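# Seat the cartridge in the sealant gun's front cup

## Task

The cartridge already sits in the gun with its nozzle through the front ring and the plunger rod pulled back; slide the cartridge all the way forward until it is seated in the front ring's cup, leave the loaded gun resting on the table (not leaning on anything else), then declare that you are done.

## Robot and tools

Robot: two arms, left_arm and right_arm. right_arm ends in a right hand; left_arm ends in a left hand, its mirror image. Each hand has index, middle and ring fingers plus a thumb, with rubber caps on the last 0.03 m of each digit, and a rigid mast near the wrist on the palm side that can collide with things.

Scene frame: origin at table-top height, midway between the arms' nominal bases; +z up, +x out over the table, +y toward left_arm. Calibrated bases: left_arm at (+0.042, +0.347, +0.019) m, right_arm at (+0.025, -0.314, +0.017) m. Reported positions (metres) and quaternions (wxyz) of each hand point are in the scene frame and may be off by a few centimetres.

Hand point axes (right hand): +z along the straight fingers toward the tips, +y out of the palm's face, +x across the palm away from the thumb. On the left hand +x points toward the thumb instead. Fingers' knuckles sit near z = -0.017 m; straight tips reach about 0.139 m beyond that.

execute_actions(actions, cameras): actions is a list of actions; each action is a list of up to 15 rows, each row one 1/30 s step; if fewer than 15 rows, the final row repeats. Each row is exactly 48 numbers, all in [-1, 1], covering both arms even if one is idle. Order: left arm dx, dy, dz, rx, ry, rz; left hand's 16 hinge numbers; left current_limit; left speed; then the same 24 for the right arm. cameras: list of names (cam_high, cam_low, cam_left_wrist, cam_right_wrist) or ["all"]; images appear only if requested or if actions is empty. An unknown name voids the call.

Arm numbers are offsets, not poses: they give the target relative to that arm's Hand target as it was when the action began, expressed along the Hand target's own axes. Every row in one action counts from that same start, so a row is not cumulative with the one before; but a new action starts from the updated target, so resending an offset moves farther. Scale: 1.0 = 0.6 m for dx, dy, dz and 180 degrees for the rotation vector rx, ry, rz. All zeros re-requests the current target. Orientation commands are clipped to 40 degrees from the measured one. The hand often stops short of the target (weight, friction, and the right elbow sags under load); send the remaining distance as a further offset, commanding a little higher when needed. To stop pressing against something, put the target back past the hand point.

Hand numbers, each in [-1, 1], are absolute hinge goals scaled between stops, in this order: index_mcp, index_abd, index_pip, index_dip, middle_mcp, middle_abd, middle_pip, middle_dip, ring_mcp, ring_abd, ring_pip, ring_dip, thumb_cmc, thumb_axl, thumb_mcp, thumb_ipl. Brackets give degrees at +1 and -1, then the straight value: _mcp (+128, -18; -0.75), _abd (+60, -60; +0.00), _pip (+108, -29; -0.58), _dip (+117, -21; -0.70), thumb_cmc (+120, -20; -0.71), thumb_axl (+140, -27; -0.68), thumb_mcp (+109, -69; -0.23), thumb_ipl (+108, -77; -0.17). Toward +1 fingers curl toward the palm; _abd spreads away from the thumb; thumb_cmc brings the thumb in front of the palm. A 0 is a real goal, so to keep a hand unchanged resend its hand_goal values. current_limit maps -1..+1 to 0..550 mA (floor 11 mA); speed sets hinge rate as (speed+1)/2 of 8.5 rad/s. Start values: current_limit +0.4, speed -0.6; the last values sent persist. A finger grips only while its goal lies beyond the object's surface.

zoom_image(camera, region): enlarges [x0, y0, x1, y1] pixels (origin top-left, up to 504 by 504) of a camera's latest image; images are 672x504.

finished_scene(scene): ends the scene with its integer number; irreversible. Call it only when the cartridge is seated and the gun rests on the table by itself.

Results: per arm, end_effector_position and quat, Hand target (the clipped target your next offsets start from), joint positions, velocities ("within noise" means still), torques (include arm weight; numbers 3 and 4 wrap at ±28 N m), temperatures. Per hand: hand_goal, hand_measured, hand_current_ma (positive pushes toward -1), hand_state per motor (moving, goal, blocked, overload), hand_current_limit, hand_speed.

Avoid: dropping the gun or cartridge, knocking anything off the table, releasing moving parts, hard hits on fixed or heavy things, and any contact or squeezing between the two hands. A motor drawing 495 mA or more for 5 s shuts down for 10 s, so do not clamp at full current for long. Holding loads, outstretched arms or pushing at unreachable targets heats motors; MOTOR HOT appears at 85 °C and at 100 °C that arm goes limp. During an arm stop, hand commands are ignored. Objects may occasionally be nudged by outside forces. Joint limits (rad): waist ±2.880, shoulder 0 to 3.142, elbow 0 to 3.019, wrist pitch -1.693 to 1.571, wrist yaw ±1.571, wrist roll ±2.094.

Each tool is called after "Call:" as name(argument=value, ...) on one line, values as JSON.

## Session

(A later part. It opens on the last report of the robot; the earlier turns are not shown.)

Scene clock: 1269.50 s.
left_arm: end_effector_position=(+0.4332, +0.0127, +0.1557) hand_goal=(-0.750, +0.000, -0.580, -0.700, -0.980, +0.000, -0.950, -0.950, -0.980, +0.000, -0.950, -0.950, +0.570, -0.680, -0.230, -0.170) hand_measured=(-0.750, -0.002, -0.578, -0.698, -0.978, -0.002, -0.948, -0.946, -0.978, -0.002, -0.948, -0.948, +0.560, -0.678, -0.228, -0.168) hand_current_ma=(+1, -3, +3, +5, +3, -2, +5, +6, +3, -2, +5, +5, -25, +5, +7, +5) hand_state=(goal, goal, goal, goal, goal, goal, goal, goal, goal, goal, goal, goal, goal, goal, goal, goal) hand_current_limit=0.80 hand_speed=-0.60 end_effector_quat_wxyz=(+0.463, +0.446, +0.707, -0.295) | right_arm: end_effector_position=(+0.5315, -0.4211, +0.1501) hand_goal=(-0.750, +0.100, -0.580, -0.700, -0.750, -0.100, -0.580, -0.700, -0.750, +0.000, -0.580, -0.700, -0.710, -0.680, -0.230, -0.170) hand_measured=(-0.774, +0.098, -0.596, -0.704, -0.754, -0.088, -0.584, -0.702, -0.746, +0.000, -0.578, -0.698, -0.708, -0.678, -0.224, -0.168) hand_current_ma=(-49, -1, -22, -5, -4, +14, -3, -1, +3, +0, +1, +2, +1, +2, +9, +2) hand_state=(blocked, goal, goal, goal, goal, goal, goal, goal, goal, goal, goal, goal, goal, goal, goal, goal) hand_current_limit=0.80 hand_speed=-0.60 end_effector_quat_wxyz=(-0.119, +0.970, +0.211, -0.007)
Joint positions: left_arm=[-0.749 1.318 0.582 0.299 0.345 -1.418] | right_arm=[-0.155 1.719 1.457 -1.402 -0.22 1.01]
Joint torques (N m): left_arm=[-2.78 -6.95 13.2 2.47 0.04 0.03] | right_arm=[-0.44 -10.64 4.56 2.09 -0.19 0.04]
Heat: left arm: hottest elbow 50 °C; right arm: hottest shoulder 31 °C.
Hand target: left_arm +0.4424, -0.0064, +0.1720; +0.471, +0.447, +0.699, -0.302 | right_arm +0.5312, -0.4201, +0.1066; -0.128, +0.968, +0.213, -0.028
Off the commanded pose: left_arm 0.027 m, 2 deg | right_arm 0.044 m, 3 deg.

Good: P xy (.4332,.0127). Descend.

Call:
execute_actions(actions=[[[0.0664,0,0.0269,0,0,0,-0.75,0,-0.58,-0.7,-0.98,0,-0.95,-0.95,-0.98,0,-0.95,-0.95,0.57,-0.68,-0.23,-0.17,0.8,-0.6,0,0,0,0,0,0,-0.75,0.1,-0.58,-0.7,-0.75,-0.1,-0.58,-0.7,-0.75,0,-0.58,-0.7,-0.71,-0.68,-0.23,-0.17,0.8,-0.6]]], cameras=["cam_left_wrist","cam_high"])

Call:
zoom_image(camera="cam_left_wrist", region=[280, 90, 380, 190])

Call:
zoom_image(camera="cam_high", region=[235, 190, 305, 260])

Scene clock: 1280.17 s.
left_arm: end_effector_position=(+0.4430, +0.0035, +0.1229) hand_goal=(-0.750, +0.000, -0.580, -0.700, -0.980, +0.000, -0.950, -0.950, -0.980, +0.000, -0.950, -0.950, +0.570, -0.680, -0.230, -0.170) hand_measured=(-0.750, -0.002, -0.578, -0.698, -0.978, -0.002, -0.948, -0.946, -0.978, -0.002, -0.948, -0.948, +0.560, -0.678, -0.228, -0.168) hand_current_ma=(+1, -3, +3, +5, +3, -2, +5, +6, +3, -2, +5, +5, -25, +5, +7, +5) hand_state=(goal, goal, goal, goal, goal, goal, goal, goal, goal, goal, goal, goal, goal, goal, goal, goal) hand_current_limit=0.80 hand_speed=-0.60 end_effector_quat_wxyz=(+0.462, +0.447, +0.707, -0.295) | right_arm: end_effector_position=(+0.5315, -0.4211, +0.1501) hand_goal=(-0.750, +0.100, -0.580, -0.700, -0.750, -0.100, -0.580, -0.700, -0.750, +0.000, -0.580, -0.700, -0.710, -0.680, -0.230, -0.170) hand_measured=(-0.774, +0.098, -0.596, -0.704, -0.754, -0.088, -0.584, -0.702, -0.746, +0.000, -0.578, -0.698, -0.708, -0.678, -0.224, -0.168) hand_current_ma=(-49, -1, -22, -5, -4, +14, -3, -1, +3, +0, +1, +2, +1, +2, +9, +2) hand_state=(blocked, goal, goal, goal, goal, goal, goal, goal, goal, goal, goal, goal, goal, goal, goal, goal) hand_current_limit=0.80 hand_speed=-0.60 end_effector_quat_wxyz=(-0.119, +0.970, +0.211, -0.007)
Joint positions: left_arm=[-0.749 1.441 0.582 0.421 0.345 -1.418] | right_arm=[-0.155 1.719 1.457 -1.402 -0.22 1.01]
Joint torques (N m): left_arm=[-2.84 -9 8.62 4.12 0.06 0.03] | right_arm=[-0.91 -11.58 4.59 2.17 -0.22 0.01]
Heat: left arm: hottest elbow 50 °C; right arm: hottest shoulder 31 °C.
Hand target: left_arm +0.4424, -0.0064, +0.1288; +0.471, +0.447, +0.699, -0.302 | right_arm +0.5312, -0.4201, +0.1066; -0.128, +0.968, +0.213, -0.028
Off the commanded pose: left_arm 0.012 m, 2 deg | right_arm 0.044 m, 3 deg.
Images, in order (width x height): cam_high 672x504, cam_left_wrist 672x504.

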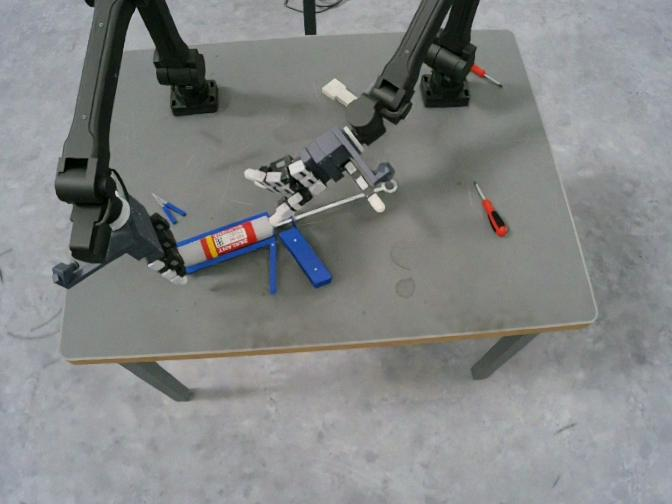

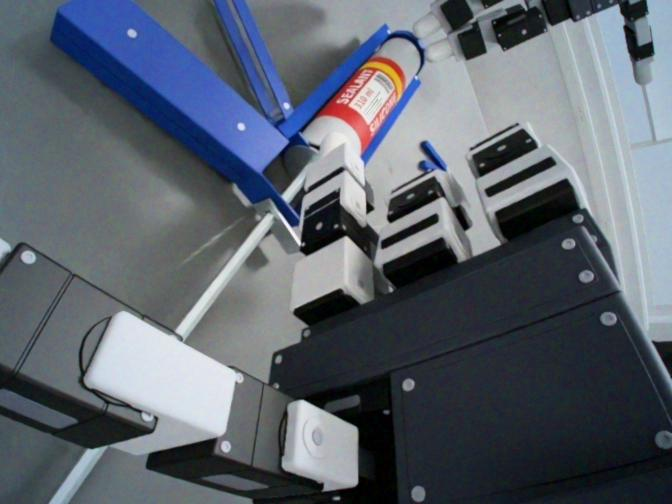

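Scaled by 5.040 from the camera's 672x504 image, which has a finer 960x720 frame.

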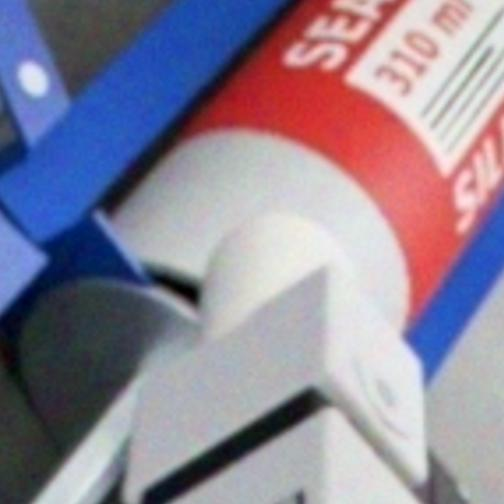

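Scaled by 7.200 from the camera's 672x504 image, which has a finer 960x720 frame.

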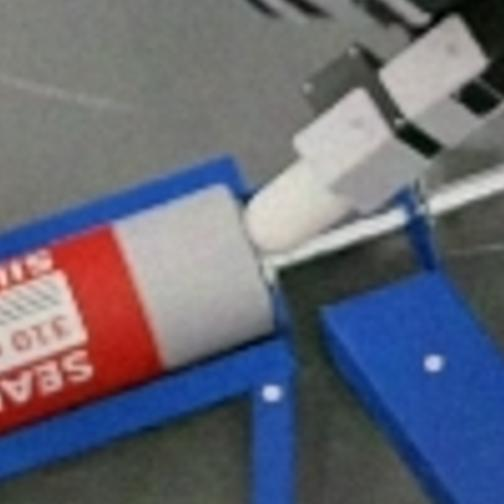

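Call:
execute_actions(actions=[[[-0.049,0.0063,-0.062,0,0,0,-0.75,0,-0.58,-0.7,-0.98,0,-0.95,-0.95,-0.98,0,-0.95,-0.95,0.57,-0.68,-0.23,-0.17,0.8,-0.6,0,0,0,0,0,0,-0.75,0.1,-0.58,-0.7,-0.75,-0.1,-0.58,-0.7,-0.75,0,-0.58,-0.7,-0.71,-0.68,-0.23,-0.17,0.8,-0.6]],[[0.0577,-0.007,0.0397,0,0,0,-0.75,0,-0.58,-0.7,-0.98,0,-0.95,-0.95,-0.98,0,-0.95,-0.95,0.57,-0.68,-0.23,-0.17,0.8,-0.6,0,0,0,0,0,0,-0.75,0.1,-0.58,-0.7,-0.75,-0.1,-0.58,-0.7,-0.75,0,-0.58,-0.7,-0.71,-0.68,-0.23,-0.17,0.8,-0.6]]], cameras=["cam_left_wrist","cam_high"])

Call:
zoom_image(camera="cam_high", region=[235, 190, 305, 260])

Scene clock: 1305.33 s.
left_arm: end_effector_position=(+0.4325, +0.0117, +0.1229) hand_goal=(-0.750, +0.000, -0.580, -0.700, -0.980, +0.000, -0.950, -0.950, -0.980, +0.000, -0.950, -0.950, +0.570, -0.680, -0.230, -0.170) hand_measured=(-0.750, -0.002, -0.578, -0.698, -0.978, -0.002, -0.948, -0.946, -0.978, -0.002, -0.948, -0.948, +0.560, -0.678, -0.228, -0.168) hand_current_ma=(+1, -3, +3, +5, +3, -2, +5, +6, +3, -2, +5, +5, -25, +5, +7, +5) hand_state=(goal, goal, goal, goal, goal, goal, goal, goal, goal, goal, goal, goal, goal, goal, goal, goal) hand_current_limit=0.80 hand_speed=-0.60 end_effector_quat_wxyz=(+0.460, +0.448, +0.706, -0.299) | right_arm: end_effector_position=(+0.5315, -0.4211, +0.1501) hand_goal=(-0.750, +0.100, -0.580, -0.700, -0.750, -0.100, -0.580, -0.700, -0.750, +0.000, -0.580, -0.700, -0.710, -0.680, -0.230, -0.170) hand_measured=(-0.774, +0.098, -0.596, -0.704, -0.754, -0.088, -0.584, -0.702, -0.746, +0.000, -0.578, -0.698, -0.708, -0.678, -0.224, -0.168) hand_current_ma=(-49, -1, -22, -5, -4, +14, -3, -1, +3, +0, +1, +2, +1, +2, +9, +2) hand_state=(blocked, goal, goal, goal, goal, goal, goal, goal, goal, goal, goal, goal, goal, goal, goal, goal) hand_current_limit=0.80 hand_speed=-0.60 end_effector_quat_wxyz=(-0.119, +0.970, +0.211, -0.007)
Joint positions: left_arm=[-0.746 1.407 0.547 0.419 0.358 -1.418] | right_arm=[-0.155 1.719 1.457 -1.402 -0.22 1.01]
Joint torques (N m): left_arm=[-1.9 -8.41 8.55 4.11 0.05 0.09] | right_arm=[-0.62 -10.29 4.48 2.1 -0.2 0]
Heat: left arm: hottest elbow 48 °C; right arm: hottest shoulder 31 °C.
Hand target: left_arm +0.4360, +0.0064, +0.1291; +0.471, +0.447, +0.699, -0.302 | right_arm +0.5312, -0.4201, +0.1066; -0.128, +0.968, +0.213, -0.028
Off the commanded pose: left_arm 0.009 m, 2 deg | right_arm 0.044 m, 3 deg.
Images, in order (width x height): cam_high 672x504, cam_left_wrist 672x504.

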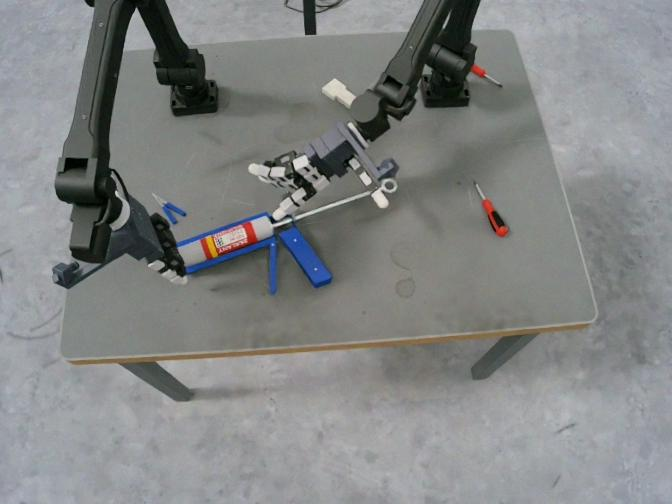

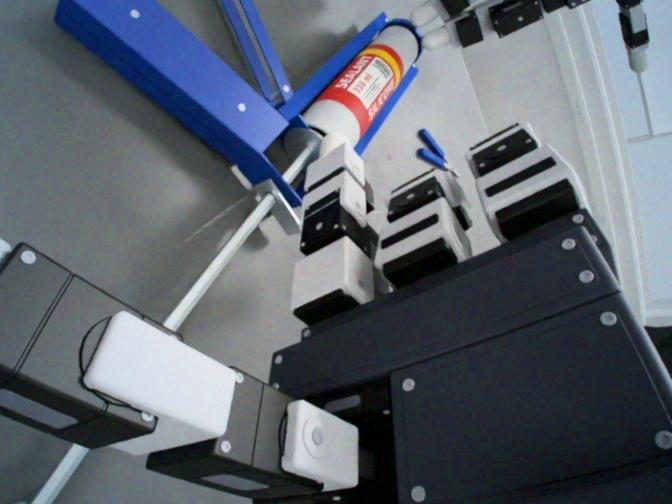

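Scaled by 7.200 from the camera's 672x504 image, which has a finer 960x720 frame.

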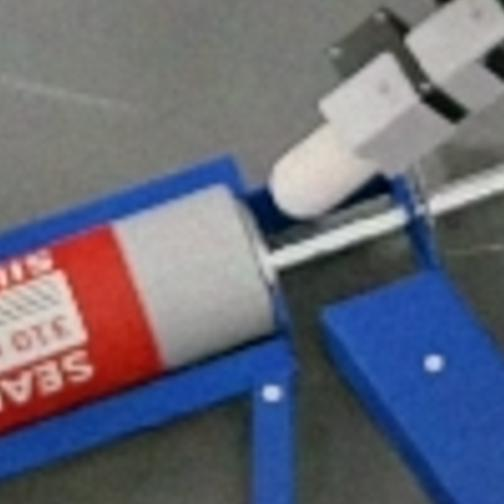

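Call:
execute_actions(actions=[[[-0.026,0.0033,0.011,0,0,0,-0.75,0,-0.58,-0.7,-0.98,0,-0.95,-0.95,-0.98,0,-0.95,-0.95,0.57,-0.68,-0.23,-0.17,0.8,-0.6,0,0,0,0,0,0,-0.75,0.1,-0.58,-0.7,-0.75,-0.1,-0.58,-0.7,-0.75,0,-0.58,-0.7,-0.71,-0.68,-0.23,-0.17,0.8,-0.6]]])

Scene clock: 1332.00 s.
left_arm: end_effector_position=(+0.4330, +0.0131, +0.1219) hand_goal=(-0.750, +0.000, -0.580, -0.700, -0.980, +0.000, -0.950, -0.950, -0.980, +0.000, -0.950, -0.950, +0.570, -0.680, -0.230, -0.170) hand_measured=(-0.750, -0.002, -0.578, -0.698, -0.978, -0.002, -0.948, -0.946, -0.978, -0.002, -0.948, -0.948, +0.560, -0.678, -0.228, -0.168) hand_current_ma=(+1, -3, +3, +5, +3, -2, +5, +6, +3, -2, +5, +5, -25, +5, +7, +5) hand_state=(goal, goal, goal, goal, goal, goal, goal, goal, goal, goal, goal, goal, goal, goal, goal, goal) hand_current_limit=0.80 hand_speed=-0.60 end_effector_quat_wxyz=(+0.459, +0.447, +0.708, -0.296) | right_arm: end_effector_position=(+0.5315, -0.4211, +0.1501) hand_goal=(-0.750, +0.100, -0.580, -0.700, -0.750, -0.100, -0.580, -0.700, -0.750, +0.000, -0.580, -0.700, -0.710, -0.680, -0.230, -0.170) hand_measured=(-0.774, +0.098, -0.596, -0.704, -0.754, -0.088, -0.584, -0.702, -0.746, +0.000, -0.578, -0.698, -0.708, -0.678, -0.224, -0.168) hand_current_ma=(-49, -1, -22, -5, -4, +14, -3, -1, +3, +0, +1, +2, +1, +2, +9, +2) hand_state=(blocked, goal, goal, goal, goal, goal, goal, goal, goal, goal, goal, goal, goal, goal, goal, goal) hand_current_limit=0.80 hand_speed=-0.60 end_effector_quat_wxyz=(-0.119, +0.970, +0.211, -0.007)
Joint positions: left_arm=[-0.746 1.407 0.547 0.415 0.351 -1.418] | right_arm=[-0.155 1.719 1.457 -1.402 -0.22 1.01]
Joint torques (N m): left_arm=[-2.78 -9.05 11.96 2.25 0.05 0.05] | right_arm=[-0.15 -10.46 4.44 2.11 -0.19 0]
Heat: left arm: hottest elbow 46 °C; right arm: hottest shoulder 31 °C.
Hand target: left_arm +0.4428, -0.0036, +0.1411; +0.471, +0.447, +0.699, -0.302 | right_arm +0.5312, -0.4201, +0.1066; -0.128, +0.968, +0.213, -0.028
Off the commanded pose: left_arm 0.027 m, 2 deg | right_arm 0.044 m, 3 deg.

Call:
execute_actions(actions=[[[-0.0062,0,0.0185,0,0,0,-0.75,0,-0.58,-0.7,-0.98,0,-0.95,-0.95,-0.98,0,-0.95,-0.95,0.57,-0.68,-0.23,-0.17,0.8,-0.6,0,0,0,0,0,0,-0.75,0.1,-0.58,-0.7,-0.75,-0.1,-0.58,-0.7,-0.75,0,-0.58,-0.7,-0.71,-0.68,-0.23,-0.17,0.8,-0.6]]], cameras=["cam_high","cam_left_wrist"])

Call:
zoom_image(camera="cam_high", region=[235, 190, 305, 260])

Scene clock: 1341.50 s.
left_arm: end_effector_position=(+0.4395, +0.0045, +0.1278) hand_goal=(-0.750, +0.000, -0.580, -0.700, -0.980, +0.000, -0.950, -0.950, -0.980, +0.000, -0.950, -0.950, +0.570, -0.680, -0.230, -0.170) hand_measured=(-0.750, -0.002, -0.578, -0.698, -0.978, -0.002, -0.948, -0.946, -0.978, -0.002, -0.948, -0.948, +0.560, -0.678, -0.228, -0.168) hand_current_ma=(+1, -3, +3, +5, +3, -2, +5, +6, +3, -2, +5, +5, -25, +5, +7, +5) hand_state=(goal, goal, goal, goal, goal, goal, goal, goal, goal, goal, goal, goal, goal, goal, goal, goal) hand_current_limit=0.80 hand_speed=-0.60 end_effector_quat_wxyz=(+0.465, +0.447, +0.706, -0.295) | right_arm: end_effector_position=(+0.5315, -0.4211, +0.1501) hand_goal=(-0.750, +0.100, -0.580, -0.700, -0.750, -0.100, -0.580, -0.700, -0.750, +0.000, -0.580, -0.700, -0.710, -0.680, -0.230, -0.170) hand_measured=(-0.774, +0.098, -0.596, -0.704, -0.754, -0.088, -0.584, -0.702, -0.746, +0.000, -0.578, -0.698, -0.708, -0.678, -0.224, -0.168) hand_current_ma=(-49, -1, -22, -5, -4, +14, -3, -1, +3, +0, +1, +2, +1, +2, +9, +2) hand_state=(blocked, goal, goal, goal, goal, goal, goal, goal, goal, goal, goal, goal, goal, goal, goal, goal) hand_current_limit=0.80 hand_speed=-0.60 end_effector_quat_wxyz=(-0.119, +0.970, +0.211, -0.007)
Joint positions: left_arm=[-0.754 1.421 0.574 0.415 0.34 -1.419] | right_arm=[-0.155 1.719 1.457 -1.402 -0.22 1.01]
Joint torques (N m): left_arm=[-2.96 -8.06 12.11 2.45 0.03 0.01] | right_arm=[-0.67 -10.75 4.53 2.11 -0.13 0.04]
Heat: left arm: hottest elbow 47 °C; right arm: hottest shoulder 31 °C.
Hand target: left_arm +0.4477, -0.0143, +0.1404; +0.471, +0.447, +0.699, -0.302 | right_arm +0.5312, -0.4201, +0.1066; -0.128, +0.968, +0.213, -0.028
Off the commanded pose: left_arm 0.024 m, 1 deg | right_arm 0.044 m, 3 deg.
Images, in order (width x height): cam_high 672x504, cam_left_wrist 672x504.

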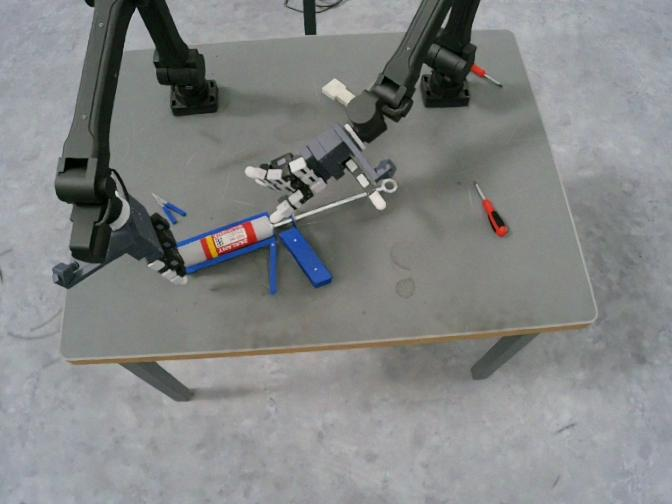

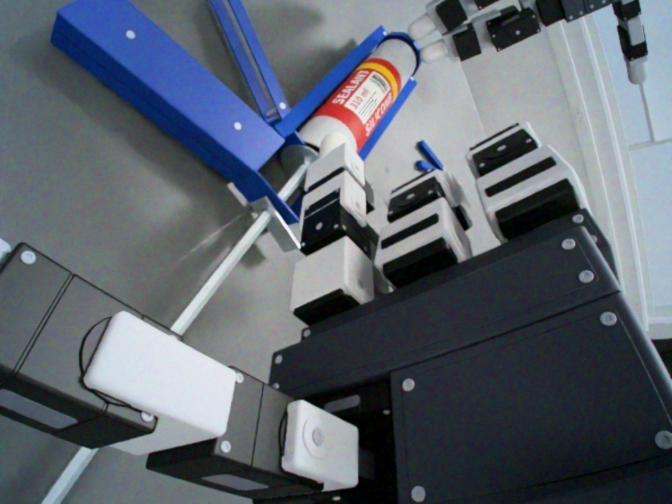

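Scaled by 7.200 from the camera's 672x504 image, which has a finer 960x720 frame.

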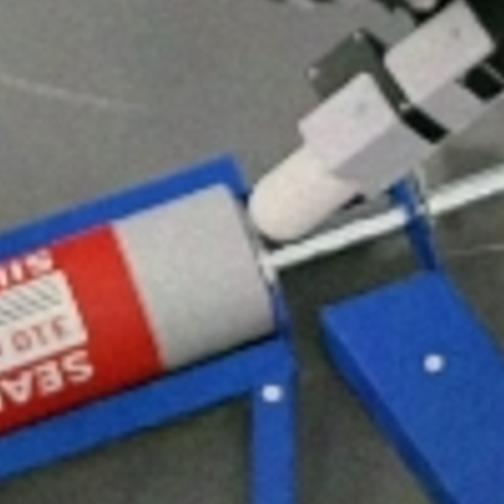

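Call:
execute_actions(actions=[[[0.0173,-0.0067,-0.0073,0,0,0,-0.75,0,-0.58,-0.7,-0.98,0,-0.95,-0.95,-0.98,0,-0.95,-0.95,0.57,-0.68,-0.23,-0.17,0.8,-0.6,0,0,0,0,0,0,-0.75,0.1,-0.58,-0.7,-0.75,-0.1,-0.58,-0.7,-0.75,0,-0.58,-0.7,-0.71,-0.68,-0.23,-0.17,0.8,-0.6]]], cameras=["cam_high","cam_left_wrist"])

Call:
zoom_image(camera="cam_high", region=[235, 190, 305, 260])

Call:
zoom_image(camera="cam_left_wrist", region=[280, 90, 380, 190])

Scene clock: 1358.60 s.
left_arm: end_effector_position=(+0.4391, +0.0043, +0.1270) hand_goal=(-0.750, +0.000, -0.580, -0.700, -0.980, +0.000, -0.950, -0.950, -0.980, +0.000, -0.950, -0.950, +0.570, -0.680, -0.230, -0.170) hand_measured=(-0.750, -0.002, -0.578, -0.698, -0.978, -0.002, -0.948, -0.946, -0.978, -0.002, -0.948, -0.948, +0.560, -0.678, -0.228, -0.168) hand_current_ma=(+1, -3, +3, +5, +3, -2, +5, +6, +3, -2, +5, +5, -25, +5, +7, +5) hand_state=(goal, goal, goal, goal, goal, goal, goal, goal, goal, goal, goal, goal, goal, goal, goal, goal) hand_current_limit=0.80 hand_speed=-0.60 end_effector_quat_wxyz=(+0.464, +0.446, +0.706, -0.294) | right_arm: end_effector_position=(+0.5315, -0.4211, +0.1501) hand_goal=(-0.750, +0.100, -0.580, -0.700, -0.750, -0.100, -0.580, -0.700, -0.750, +0.000, -0.580, -0.700, -0.710, -0.680, -0.230, -0.170) hand_measured=(-0.774, +0.098, -0.596, -0.704, -0.754, -0.088, -0.584, -0.702, -0.746, +0.000, -0.578, -0.698, -0.708, -0.678, -0.224, -0.168) hand_current_ma=(-49, -1, -22, -5, -4, +14, -3, -1, +3, +0, +1, +2, +1, +2, +9, +2) hand_state=(blocked, goal, goal, goal, goal, goal, goal, goal, goal, goal, goal, goal, goal, goal, goal, goal) hand_current_limit=0.80 hand_speed=-0.60 end_effector_quat_wxyz=(-0.119, +0.970, +0.211, -0.007)
Joint positions: left_arm=[-0.755 1.423 0.574 0.415 0.339 -1.42] | right_arm=[-0.155 1.719 1.457 -1.402 -0.22 1.01]
Joint torques (N m): left_arm=[-2.96 -7.77 9.66 3.89 0.04 0.01] | right_arm=[-0.38 -10.81 4.48 2.22 -0.19 -0.02]
Heat: left arm: hottest elbow 50 °C; right arm: hottest shoulder 31 °C.
Hand target: left_arm +0.4408, -0.0087, +0.1324; +0.471, +0.446, +0.699, -0.302 | right_arm +0.5312, -0.4201, +0.1066; -0.128, +0.968, +0.213, -0.028
Off the commanded pose: left_arm 0.014 m, 1 deg | right_arm 0.044 m, 3 deg.
Images, in order (width x height): cam_high 672x504, cam_left_wrist 672x504.

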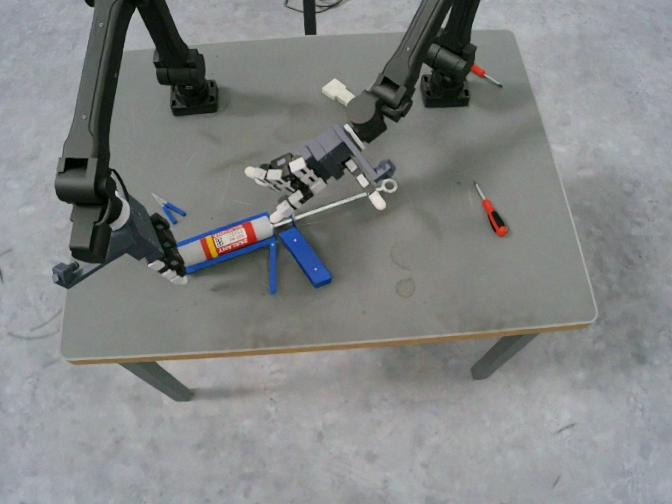

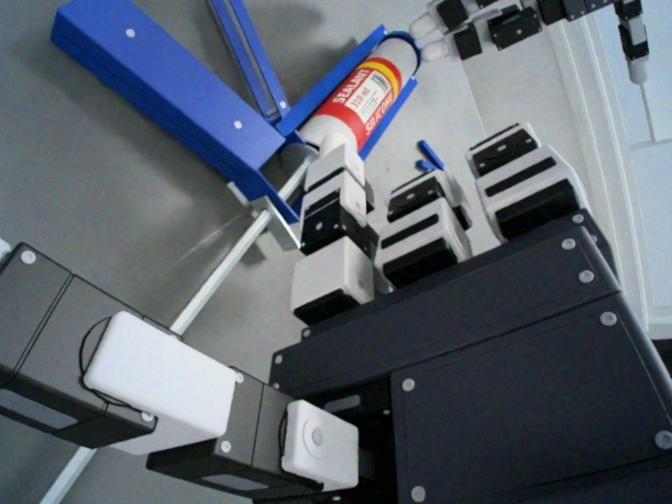

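Scaled by 7.200 from the camera's 672x504 image, which has a finer 960x720 frame.

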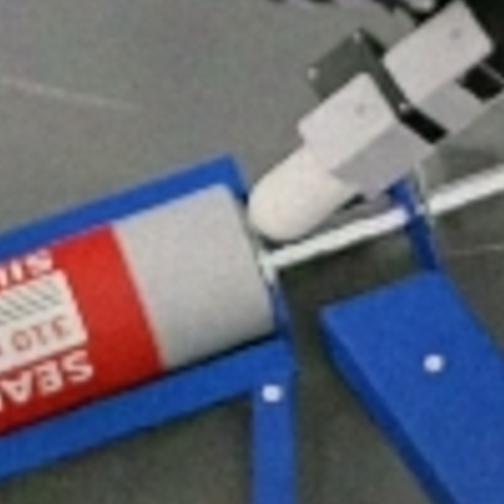

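Scaled by 5.040 from the camera's 672x504 image, which has a finer 960x720 frame.

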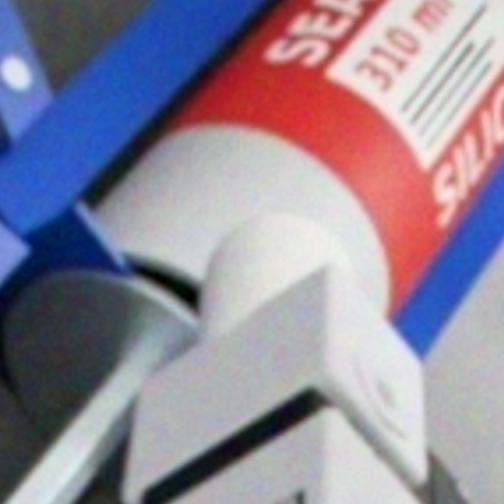

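Call:
execute_actions(actions=[[[-0.0423,0.0103,-0.062,0,0,0,-0.75,0,-0.58,-0.7,-0.98,0,-0.95,-0.95,-0.98,0,-0.95,-0.95,0.57,-0.68,-0.23,-0.17,0.8,-0.6,0,0,0,0,0,0,-0.75,0.1,-0.58,-0.7,-0.75,-0.1,-0.58,-0.7,-0.75,0,-0.58,-0.7,-0.71,-0.68,-0.23,-0.17,0.8,-0.6]],[[0.0623,-0.007,0.0415,0,0,0,-0.75,0,-0.58,-0.7,-0.98,0,-0.95,-0.95,-0.98,0,-0.95,-0.95,0.57,-0.68,-0.23,-0.17,0.8,-0.6,0,0,0,0,0,0,-0.75,0.1,-0.58,-0.7,-0.75,-0.1,-0.58,-0.7,-0.75,0,-0.58,-0.7,-0.71,-0.68,-0.23,-0.17,0.8,-0.6]]])

Call:
execute_actions(actions=[[[-0.026,-0.005,0.011,0,0,0,-0.75,0,-0.58,-0.7,-0.98,0,-0.95,-0.95,-0.98,0,-0.95,-0.95,0.57,-0.68,-0.23,-0.17,0.8,-0.6,0,0,0,0,0,0,-0.75,0.1,-0.58,-0.7,-0.75,-0.1,-0.58,-0.7,-0.75,0,-0.58,-0.7,-0.71,-0.68,-0.23,-0.17,0.8,-0.6]]], cameras=["cam_high"])

Call:
zoom_image(camera="cam_high", region=[235, 190, 305, 260])

Scene clock: 1394.40 s.
left_arm: end_effector_position=(+0.4323, +0.0122, +0.1192) hand_goal=(-0.750, +0.000, -0.580, -0.700, -0.980, +0.000, -0.950, -0.950, -0.980, +0.000, -0.950, -0.950, +0.570, -0.680, -0.230, -0.170) hand_measured=(-0.750, -0.002, -0.578, -0.698, -0.978, -0.002, -0.948, -0.946, -0.978, -0.002, -0.948, -0.948, +0.560, -0.678, -0.228, -0.168) hand_current_ma=(+1, -3, +3, +5, +3, -2, +5, +6, +3, -2, +5, +5, -25, +5, +7, +5) hand_state=(goal, goal, goal, goal, goal, goal, goal, goal, goal, goal, goal, goal, goal, goal, goal, goal) hand_current_limit=0.80 hand_speed=-0.60 end_effector_quat_wxyz=(+0.459, +0.448, +0.707, -0.299) | right_arm: end_effector_position=(+0.5315, -0.4211, +0.1501) hand_goal=(-0.750, +0.100, -0.580, -0.700, -0.750, -0.100, -0.580, -0.700, -0.750, +0.000, -0.580, -0.700, -0.710, -0.680, -0.230, -0.170) hand_measured=(-0.774, +0.098, -0.596, -0.704, -0.754, -0.088, -0.584, -0.702, -0.746, +0.000, -0.578, -0.698, -0.708, -0.678, -0.224, -0.168) hand_current_ma=(-49, -1, -22, -5, -4, +14, -3, -1, +3, +0, +1, +2, +1, +2, +9, +2) hand_state=(blocked, goal, goal, goal, goal, goal, goal, goal, goal, goal, goal, goal, goal, goal, goal, goal) hand_current_limit=0.80 hand_speed=-0.60 end_effector_quat_wxyz=(-0.119, +0.970, +0.211, -0.007)
Joint positions: left_arm=[-0.746 1.416 0.543 0.432 0.358 -1.42] | right_arm=[-0.155 1.719 1.457 -1.402 -0.22 1.01]
Joint torques (N m): left_arm=[-1.73 -8.64 8.49 4.1 0.05 0.09] | right_arm=[-0.85 -10.34 4.53 2.13 -0.2 0.02]
Heat: left arm: hottest elbow 49 °C; right arm: hottest shoulder 31 °C.
Hand target: left_arm +0.4357, +0.0065, +0.1258; +0.471, +0.447, +0.699, -0.302 | right_arm +0.5312, -0.4201, +0.1066; -0.128, +0.968, +0.213, -0.028
Off the commanded pose: left_arm 0.009 m, 2 deg | right_arm 0.044 m, 3 deg.

Scene clock: 1395.10 s.
left_arm: end_effector_position=(+0.4315, +0.0117, +0.1194) hand_goal=(-0.750, +0.000, -0.580, -0.700, -0.980, +0.000, -0.950, -0.950, -0.980, +0.000, -0.950, -0.950, +0.570, -0.680, -0.230, -0.170) hand_measured=(-0.750, -0.002, -0.578, -0.698, -0.978, -0.002, -0.948, -0.946, -0.978, -0.002, -0.948, -0.948, +0.560, -0.678, -0.228, -0.168) hand_current_ma=(+1, -3, +3, +5, +3, -2, +5, +6, +3, -2, +5, +5, -25, +5, +7, +5) hand_state=(goal, goal, goal, goal, goal, goal, goal, goal, goal, goal, goal, goal, goal, goal, goal, goal) hand_current_limit=0.80 hand_speed=-0.60 end_effector_quat_wxyz=(+0.461, +0.447, +0.708, -0.294) | right_arm: end_effector_position=(+0.5315, -0.4211, +0.1501) hand_goal=(-0.750, +0.100, -0.580, -0.700, -0.750, -0.100, -0.580, -0.700, -0.750, +0.000, -0.580, -0.700, -0.710, -0.680, -0.230, -0.170) hand_measured=(-0.774, +0.098, -0.596, -0.704, -0.754, -0.088, -0.584, -0.702, -0.746, +0.000, -0.578, -0.698, -0.708, -0.678, -0.224, -0.168) hand_current_ma=(-49, -1, -22, -5, -4, +14, -3, -1, +3, +0, +1, +2, +1, +2, +9, +2) hand_state=(blocked, goal, goal, goal, goal, goal, goal, goal, goal, goal, goal, goal, goal, goal, goal, goal) hand_current_limit=0.80 hand_speed=-0.60 end_effector_quat_wxyz=(-0.119, +0.970, +0.211, -0.007)
Joint positions: left_arm=[-0.754 1.416 0.543 0.432 0.34 -1.42] | right_arm=[-0.155 1.719 1.457 -1.402 -0.22 1.01]
Joint torques (N m): left_arm=[-2.9 -9.41 11.48 2.17 0.04 0.04] | right_arm=[-0.73 -10.75 4.67 2.07 -0.2 0.06]
Heat: left arm: hottest elbow 49 °C; right arm: hottest shoulder 31 °C.
Hand target: left_arm +0.4381, -0.0055, +0.1378; +0.471, +0.447, +0.699, -0.302 | right_arm +0.5312, -0.4201, +0.1066; -0.128, +0.968, +0.213, -0.028
Off the commanded pose: left_arm 0.026 m, 2 deg | right_arm 0.044 m, 3 deg.
Images, in order (width x height): cam_high 672x504.

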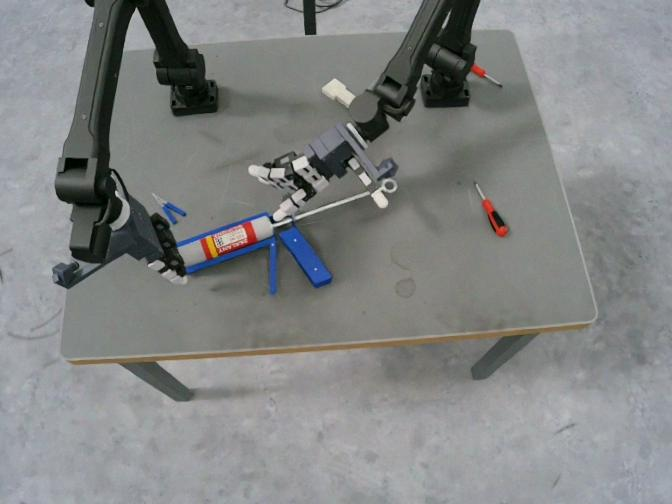

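Scaled by 7.200 from the camera's 672x504 image, which has a finer 960x720 frame.

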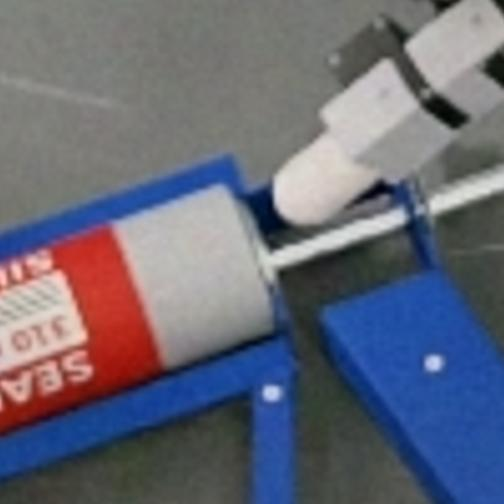

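Call:
execute_actions(actions=[[[-0.0013,0,0.021,0,0,0,-0.75,0,-0.58,-0.7,-0.98,0,-0.95,-0.95,-0.98,0,-0.95,-0.95,0.57,-0.68,-0.23,-0.17,0.8,-0.6,0,0,0,0,0,0,-0.75,0.1,-0.58,-0.7,-0.75,-0.1,-0.58,-0.7,-0.75,0,-0.58,-0.7,-0.71,-0.68,-0.23,-0.17,0.8,-0.6]]], cameras=["cam_high","cam_left_wrist"])

Call:
zoom_image(camera="cam_high", region=[235, 190, 305, 260])

Call:
zoom_image(camera="cam_left_wrist", region=[280, 90, 380, 190])

Scene clock: 1408.23 s.
left_arm: end_effector_position=(+0.4337, +0.0033, +0.1196) hand_goal=(-0.750, +0.000, -0.580, -0.700, -0.980, +0.000, -0.950, -0.950, -0.980, +0.000, -0.950, -0.950, +0.570, -0.680, -0.230, -0.170) hand_measured=(-0.750, -0.002, -0.578, -0.698, -0.978, -0.002, -0.948, -0.946, -0.978, -0.002, -0.948, -0.948, +0.560, -0.678, -0.228, -0.168) hand_current_ma=(+1, -3, +3, +5, +3, -2, +5, +6, +3, -2, +5, +5, -25, +5, +7, +5) hand_state=(goal, goal, goal, goal, goal, goal, goal, goal, goal, goal, goal, goal, goal, goal, goal, goal) hand_current_limit=0.80 hand_speed=-0.60 end_effector_quat_wxyz=(+0.461, +0.447, +0.708, -0.294) | right_arm: end_effector_position=(+0.5315, -0.4211, +0.1501) hand_goal=(-0.750, +0.100, -0.580, -0.700, -0.750, -0.100, -0.580, -0.700, -0.750, +0.000, -0.580, -0.700, -0.710, -0.680, -0.230, -0.170) hand_measured=(-0.774, +0.098, -0.596, -0.704, -0.754, -0.088, -0.584, -0.702, -0.746, +0.000, -0.578, -0.698, -0.708, -0.678, -0.224, -0.168) hand_current_ma=(-49, -1, -22, -5, -4, +14, -3, -1, +3, +0, +1, +2, +1, +2, +9, +2) hand_state=(blocked, goal, goal, goal, goal, goal, goal, goal, goal, goal, goal, goal, goal, goal, goal, goal) hand_current_limit=0.80 hand_speed=-0.60 end_effector_quat_wxyz=(-0.119, +0.970, +0.211, -0.007)
Joint positions: left_arm=[-0.767 1.434 0.562 0.432 0.329 -1.425] | right_arm=[-0.155 1.719 1.457 -1.402 -0.22 1.01]
Joint torques (N m): left_arm=[-2.73 -8.29 12.04 2.81 0.05 0.02] | right_arm=[-0.5 -10.87 4.41 2.15 -0.2 0.01]
Heat: left arm: hottest elbow 50 °C; right arm: hottest shoulder 31 °C.
Hand target: left_arm +0.4431, -0.0165, +0.1339; +0.471, +0.447, +0.699, -0.302 | right_arm +0.5312, -0.4201, +0.1066; -0.128, +0.968, +0.213, -0.028
Off the commanded pose: left_arm 0.026 m, 2 deg | right_arm 0.044 m, 3 deg.
Images, in order (width x height): cam_high 672x504, cam_left_wrist 672x504.

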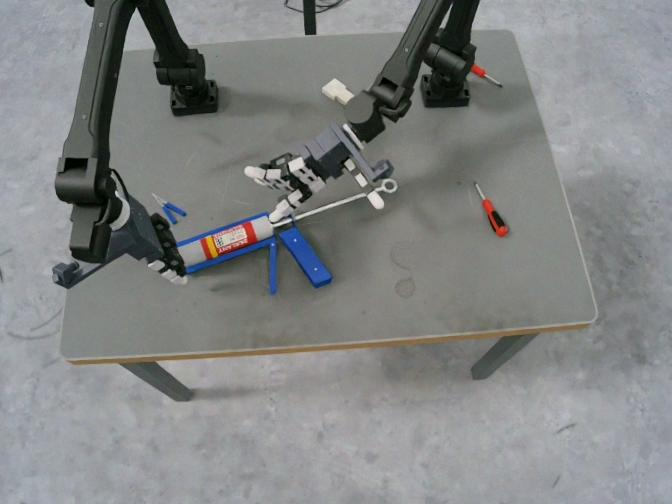

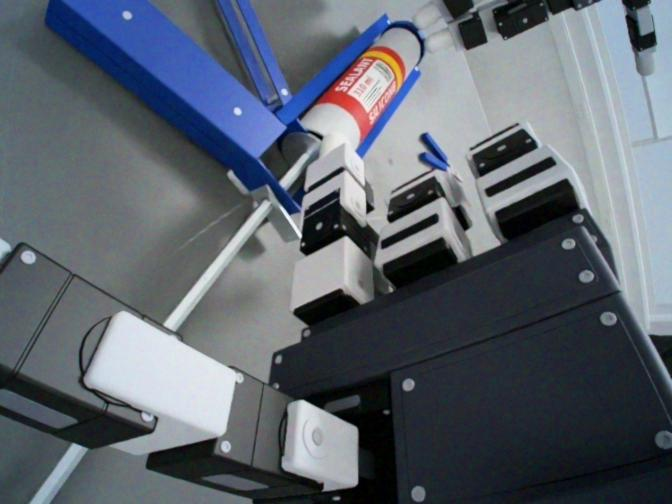

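Scaled by 7.200 from the camera's 672x504 image, which has a finer 960x720 frame.

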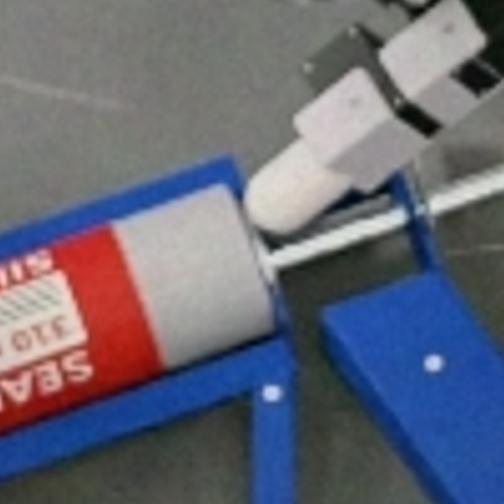

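Scaled by 5.040 from the camera's 672x504 image, which has a finer 960x720 frame.

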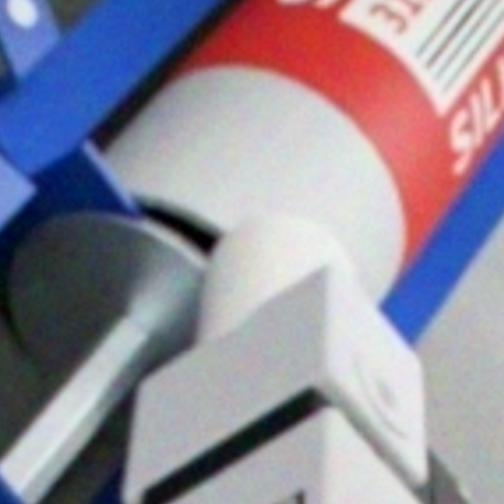

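Call:
execute_actions(actions=[[[-0.0044,0.003,0.0198,0,0,0,-0.75,0,-0.58,-0.7,-0.98,0,-0.95,-0.95,-0.98,0,-0.95,-0.95,0.57,-0.68,-0.23,-0.17,0.8,-0.6,0,0,0,0,0,0,-0.75,0.1,-0.58,-0.7,-0.75,-0.1,-0.58,-0.7,-0.75,0,-0.58,-0.7,-0.71,-0.68,-0.23,-0.17,0.8,-0.6]]], cameras=["cam_high","cam_left_wrist"])

Call:
zoom_image(camera="cam_high", region=[235, 190, 305, 260])

Call:
zoom_image(camera="cam_left_wrist", region=[280, 90, 380, 190])

Call:
zoom_image(camera="cam_left_wrist", region=[360, 0, 450, 90])

Scene clock: 1421.07 s.
left_arm: end_effector_position=(+0.4407, -0.0051, +0.1174) hand_goal=(-0.750, +0.000, -0.580, -0.700, -0.980, +0.000, -0.950, -0.950, -0.980, +0.000, -0.950, -0.950, +0.570, -0.680, -0.230, -0.170) hand_measured=(-0.748, -0.002, -0.578, -0.698, -0.978, -0.002, -0.948, -0.946, -0.978, -0.002, -0.948, -0.948, +0.560, -0.678, -0.228, -0.168) hand_current_ma=(+3, -3, +3, +5, +3, -2, +5, +6, +3, -2, +5, +5, -25, +5, +7, +5) hand_state=(goal, goal, goal, goal, goal, goal, goal, goal, goal, goal, goal, goal, goal, goal, goal, goal) hand_current_limit=0.80 hand_speed=-0.60 end_effector_quat_wxyz=(+0.460, +0.447, +0.709, -0.293) | right_arm: end_effector_position=(+0.5315, -0.4211, +0.1501) hand_goal=(-0.750, +0.100, -0.580, -0.700, -0.750, -0.100, -0.580, -0.700, -0.750, +0.000, -0.580, -0.700, -0.710, -0.680, -0.230, -0.170) hand_measured=(-0.774, +0.098, -0.596, -0.704, -0.754, -0.088, -0.584, -0.702, -0.746, +0.000, -0.578, -0.698, -0.708, -0.678, -0.224, -0.168) hand_current_ma=(-49, -1, -22, -5, -4, +14, -3, -1, +3, +0, +1, +2, +1, +2, +9, +2) hand_state=(blocked, goal, goal, goal, goal, goal, goal, goal, goal, goal, goal, goal, goal, goal, goal, goal) hand_current_limit=0.80 hand_speed=-0.60 end_effector_quat_wxyz=(-0.119, +0.970, +0.211, -0.007)
Joint positions: left_arm=[-0.772 1.466 0.591 0.432 0.321 -1.427] | right_arm=[-0.155 1.719 1.457 -1.402 -0.22 1.01]
Joint torques (N m): left_arm=[-2.96 -8.64 12.07 3.11 0.09 0.01] | right_arm=[-0.26 -10.64 4.48 2.19 -0.17 0.06]
Heat: left arm: hottest elbow 52 °C; right arm: hottest shoulder 31 °C.
Hand target: left_arm +0.4499, -0.0265, +0.1319; +0.471, +0.446, +0.699, -0.302 | right_arm +0.5312, -0.4201, +0.1066; -0.128, +0.968, +0.213, -0.028
Off the commanded pose: left_arm 0.027 m, 2 deg | right_arm 0.044 m, 3 deg.
Images, in order (width x height): cam_high 672x504, cam_left_wrist 672x504.

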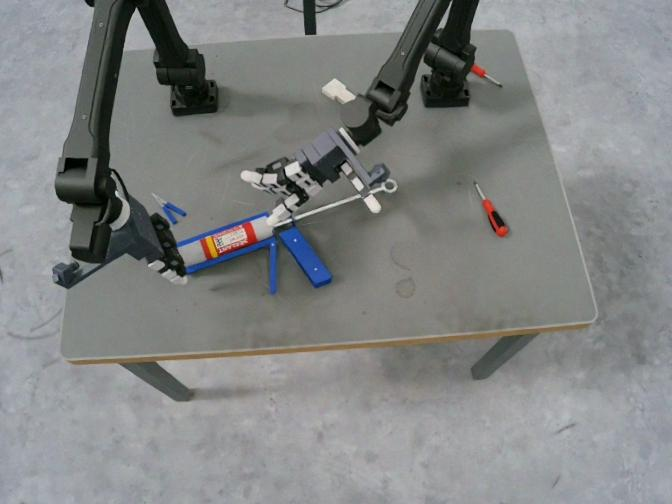

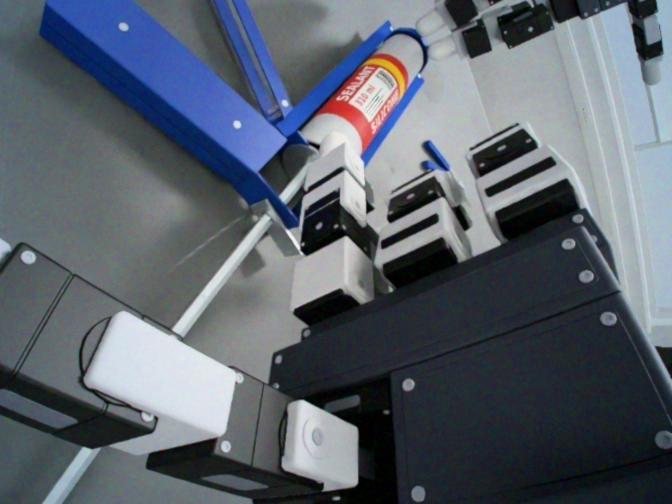

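Scaled by 7.200 from the camera's 672x504 image, which has a finer 960x720 frame.

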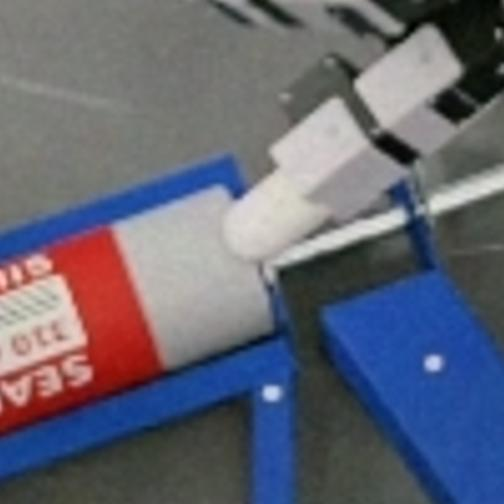

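Scaled by 5.040 from the camera's 672x504 image, which has a finer 960x720 frame.

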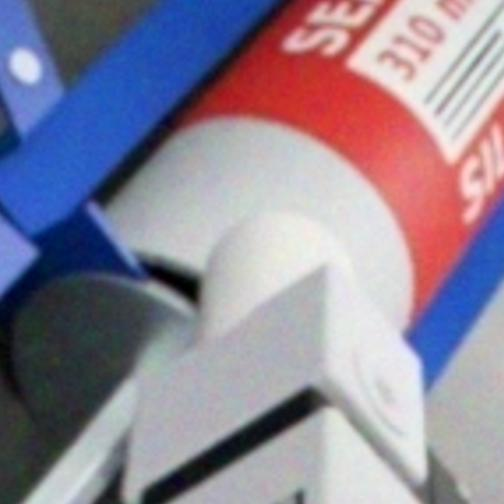

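Scaled by 5.600 from the camera's 672x504 image, which has a finer 960x720 frame.

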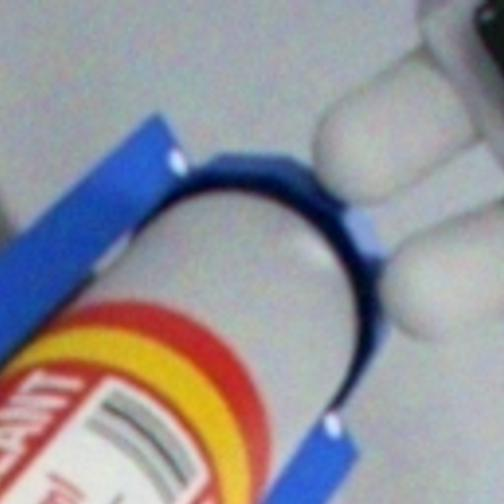

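Call:
execute_actions(actions=[[[-0.051,0,-0.0207,0,0,0,-0.75,0,-0.58,-0.7,-0.98,0,-0.95,-0.95,-0.98,0,-0.95,-0.95,0.57,-0.68,-0.23,-0.17,0.8,-0.6,0,0,0,0,0,0,-0.75,0.1,-0.58,-0.7,-0.75,-0.1,-0.58,-0.7,-0.75,0,-0.58,-0.7,-0.71,-0.68,-0.23,-0.17,0.8,-0.6],[-0.051,0,-0.0207,0,0,0,-0.75,0,-0.58,-0.7,-0.98,0,-0.95,-0.95,-0.98,0,-0.95,-0.95,0.57,-0.68,-0.23,-0.17,0.8,-0.6,0,0,0,0,0,0,-0.75,0.1,-0.58,-0.7,-0.75,-0.1,-0.58,-0.7,-0.75,0,-0.58,-0.7,-0.71,-0.68,-0.23,-0.17,0.8,-0.6],[-0.051,0,-0.0207,0,0,0,-0.75,0,-0.58,-0.7,-0.98,0,-0.95,-0.95,-0.98,0,-0.95,-0.95,0.57,-0.68,-0.23,-0.17,0.8,-0.6,0,0,0,0,0,0,-0.75,0.1,-0.58,-0.7,-0.75,-0.1,-0.58,-0.7,-0.75,0,-0.58,-0.7,-0.71,-0.68,-0.23,-0.17,0.8,-0.6],[-0.023,0.0092,-0.09,0,0,0,-0.75,0,-0.58,-0.7,-0.98,0,-0.95,-0.95,-0.98,0,-0.95,-0.95,0.57,-0.68,-0.23,-0.17,0.8,-0.6,0,0,0,0,0,0,-0.75,0.1,-0.58,-0.7,-0.75,-0.1,-0.58,-0.7,-0.75,0,-0.58,-0.7,-0.71,-0.68,-0.23,-0.17,0.8,-0.6]],[[0.0662,-0.012,0.043,0,0,0,-0.75,0,-0.58,-0.7,-0.98,0,-0.95,-0.95,-0.98,0,-0.95,-0.95,0.57,-0.68,-0.23,-0.17,0.8,-0.6,0,0,0,0,0,0,-0.75,0.1,-0.58,-0.7,-0.75,-0.1,-0.58,-0.7,-0.75,0,-0.58,-0.7,-0.71,-0.68,-0.23,-0.17,0.8,-0.6]]], cameras=["cam_high","cam_left_wrist"])

Call:
zoom_image(camera="cam_high", region=[235, 190, 305, 260])

Call:
zoom_image(camera="cam_left_wrist", region=[280, 90, 380, 190])

Scene clock: 1451.83 s.
left_arm: end_effector_position=(+0.4319, +0.0147, +0.1104) hand_goal=(-0.750, +0.000, -0.580, -0.700, -0.980, +0.000, -0.950, -0.950, -0.980, +0.000, -0.950, -0.950, +0.570, -0.680, -0.230, -0.170) hand_measured=(-0.748, -0.002, -0.578, -0.698, -0.978, -0.002, -0.948, -0.946, -0.978, -0.002, -0.948, -0.948, +0.560, -0.678, -0.228, -0.168) hand_current_ma=(+4, -3, +3, +5, +3, -2, +5, +6, +4, -2, +5, +5, -25, +5, +7, +5) hand_state=(goal, goal, goal, goal, goal, goal, goal, goal, goal, goal, goal, goal, goal, goal, goal, goal) hand_current_limit=0.80 hand_speed=-0.60 end_effector_quat_wxyz=(+0.459, +0.444, +0.710, -0.297) | right_arm: end_effector_position=(+0.5315, -0.4211, +0.1501) hand_goal=(-0.750, +0.100, -0.580, -0.700, -0.750, -0.100, -0.580, -0.700, -0.750, +0.000, -0.580, -0.700, -0.710, -0.680, -0.230, -0.170) hand_measured=(-0.774, +0.098, -0.596, -0.704, -0.754, -0.088, -0.584, -0.702, -0.746, +0.000, -0.578, -0.698, -0.708, -0.678, -0.224, -0.168) hand_current_ma=(-49, -1, -22, -5, -4, +14, -3, -1, +3, +0, +1, +2, +1, +2, +9, +2) hand_state=(blocked, goal, goal, goal, goal, goal, goal, goal, goal, goal, goal, goal, goal, goal, goal, goal) hand_current_limit=0.80 hand_speed=-0.60 end_effector_quat_wxyz=(-0.119, +0.970, +0.211, -0.007)
Joint positions: left_arm=[-0.745 1.437 0.532 0.463 0.351 -1.425] | right_arm=[-0.155 1.719 1.457 -1.402 -0.22 1.01]
Joint torques (N m): left_arm=[-2.78 -8.76 8.42 4.07 0.04 0.11] | right_arm=[-0.5 -10.64 4.68 2.02 -0.23 -0.02]
Heat: left arm: hottest elbow 51 °C; right arm: hottest shoulder 31 °C.
Hand target: left_arm +0.4333, +0.0053, +0.1185; +0.471, +0.447, +0.699, -0.302 | right_arm +0.5312, -0.4201, +0.1066; -0.128, +0.968, +0.213, -0.028
Off the commanded pose: left_arm 0.012 m, 2 deg | right_arm 0.044 m, 3 deg.
Images, in order (width x height): cam_high 672x504, cam_left_wrist 672x504.

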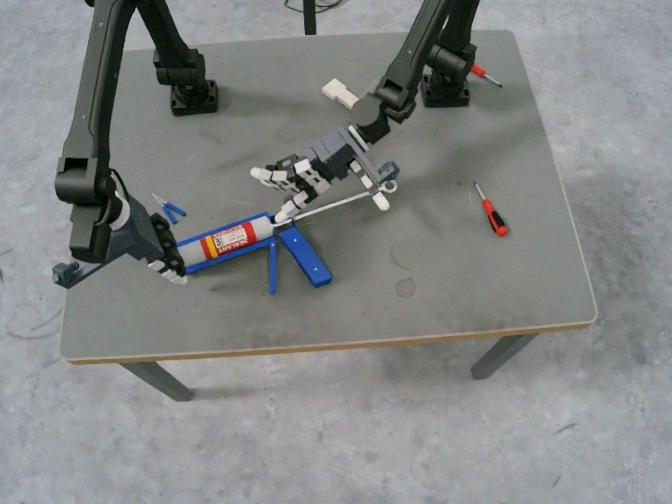

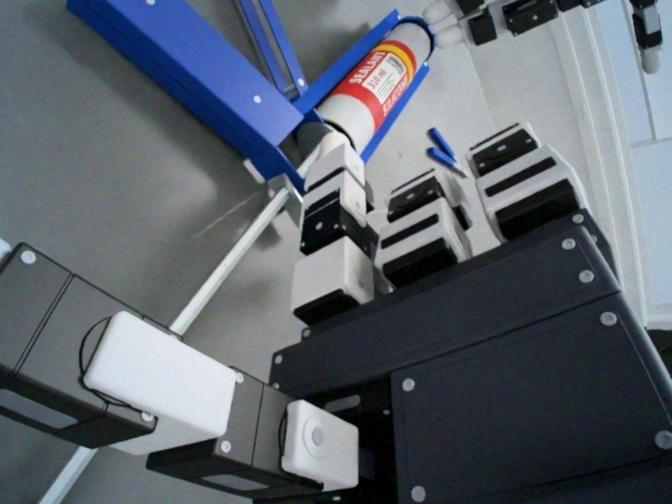

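Scaled by 7.200 from the camera's 672x504 image, which has a finer 960x720 frame.

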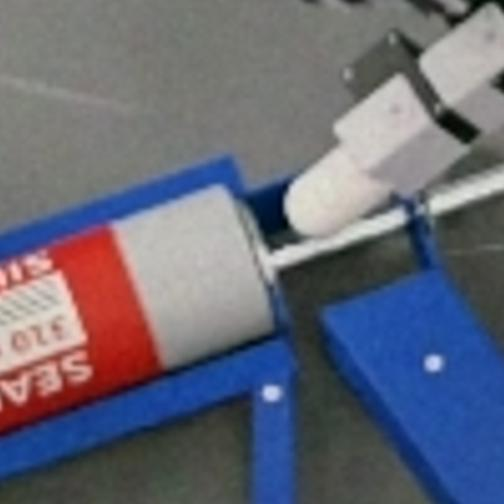

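Scaled by 5.040 from the camera's 672x504 image, which has a finer 960x720 frame.

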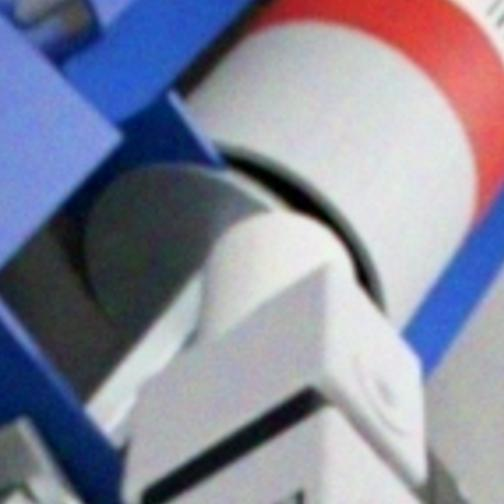

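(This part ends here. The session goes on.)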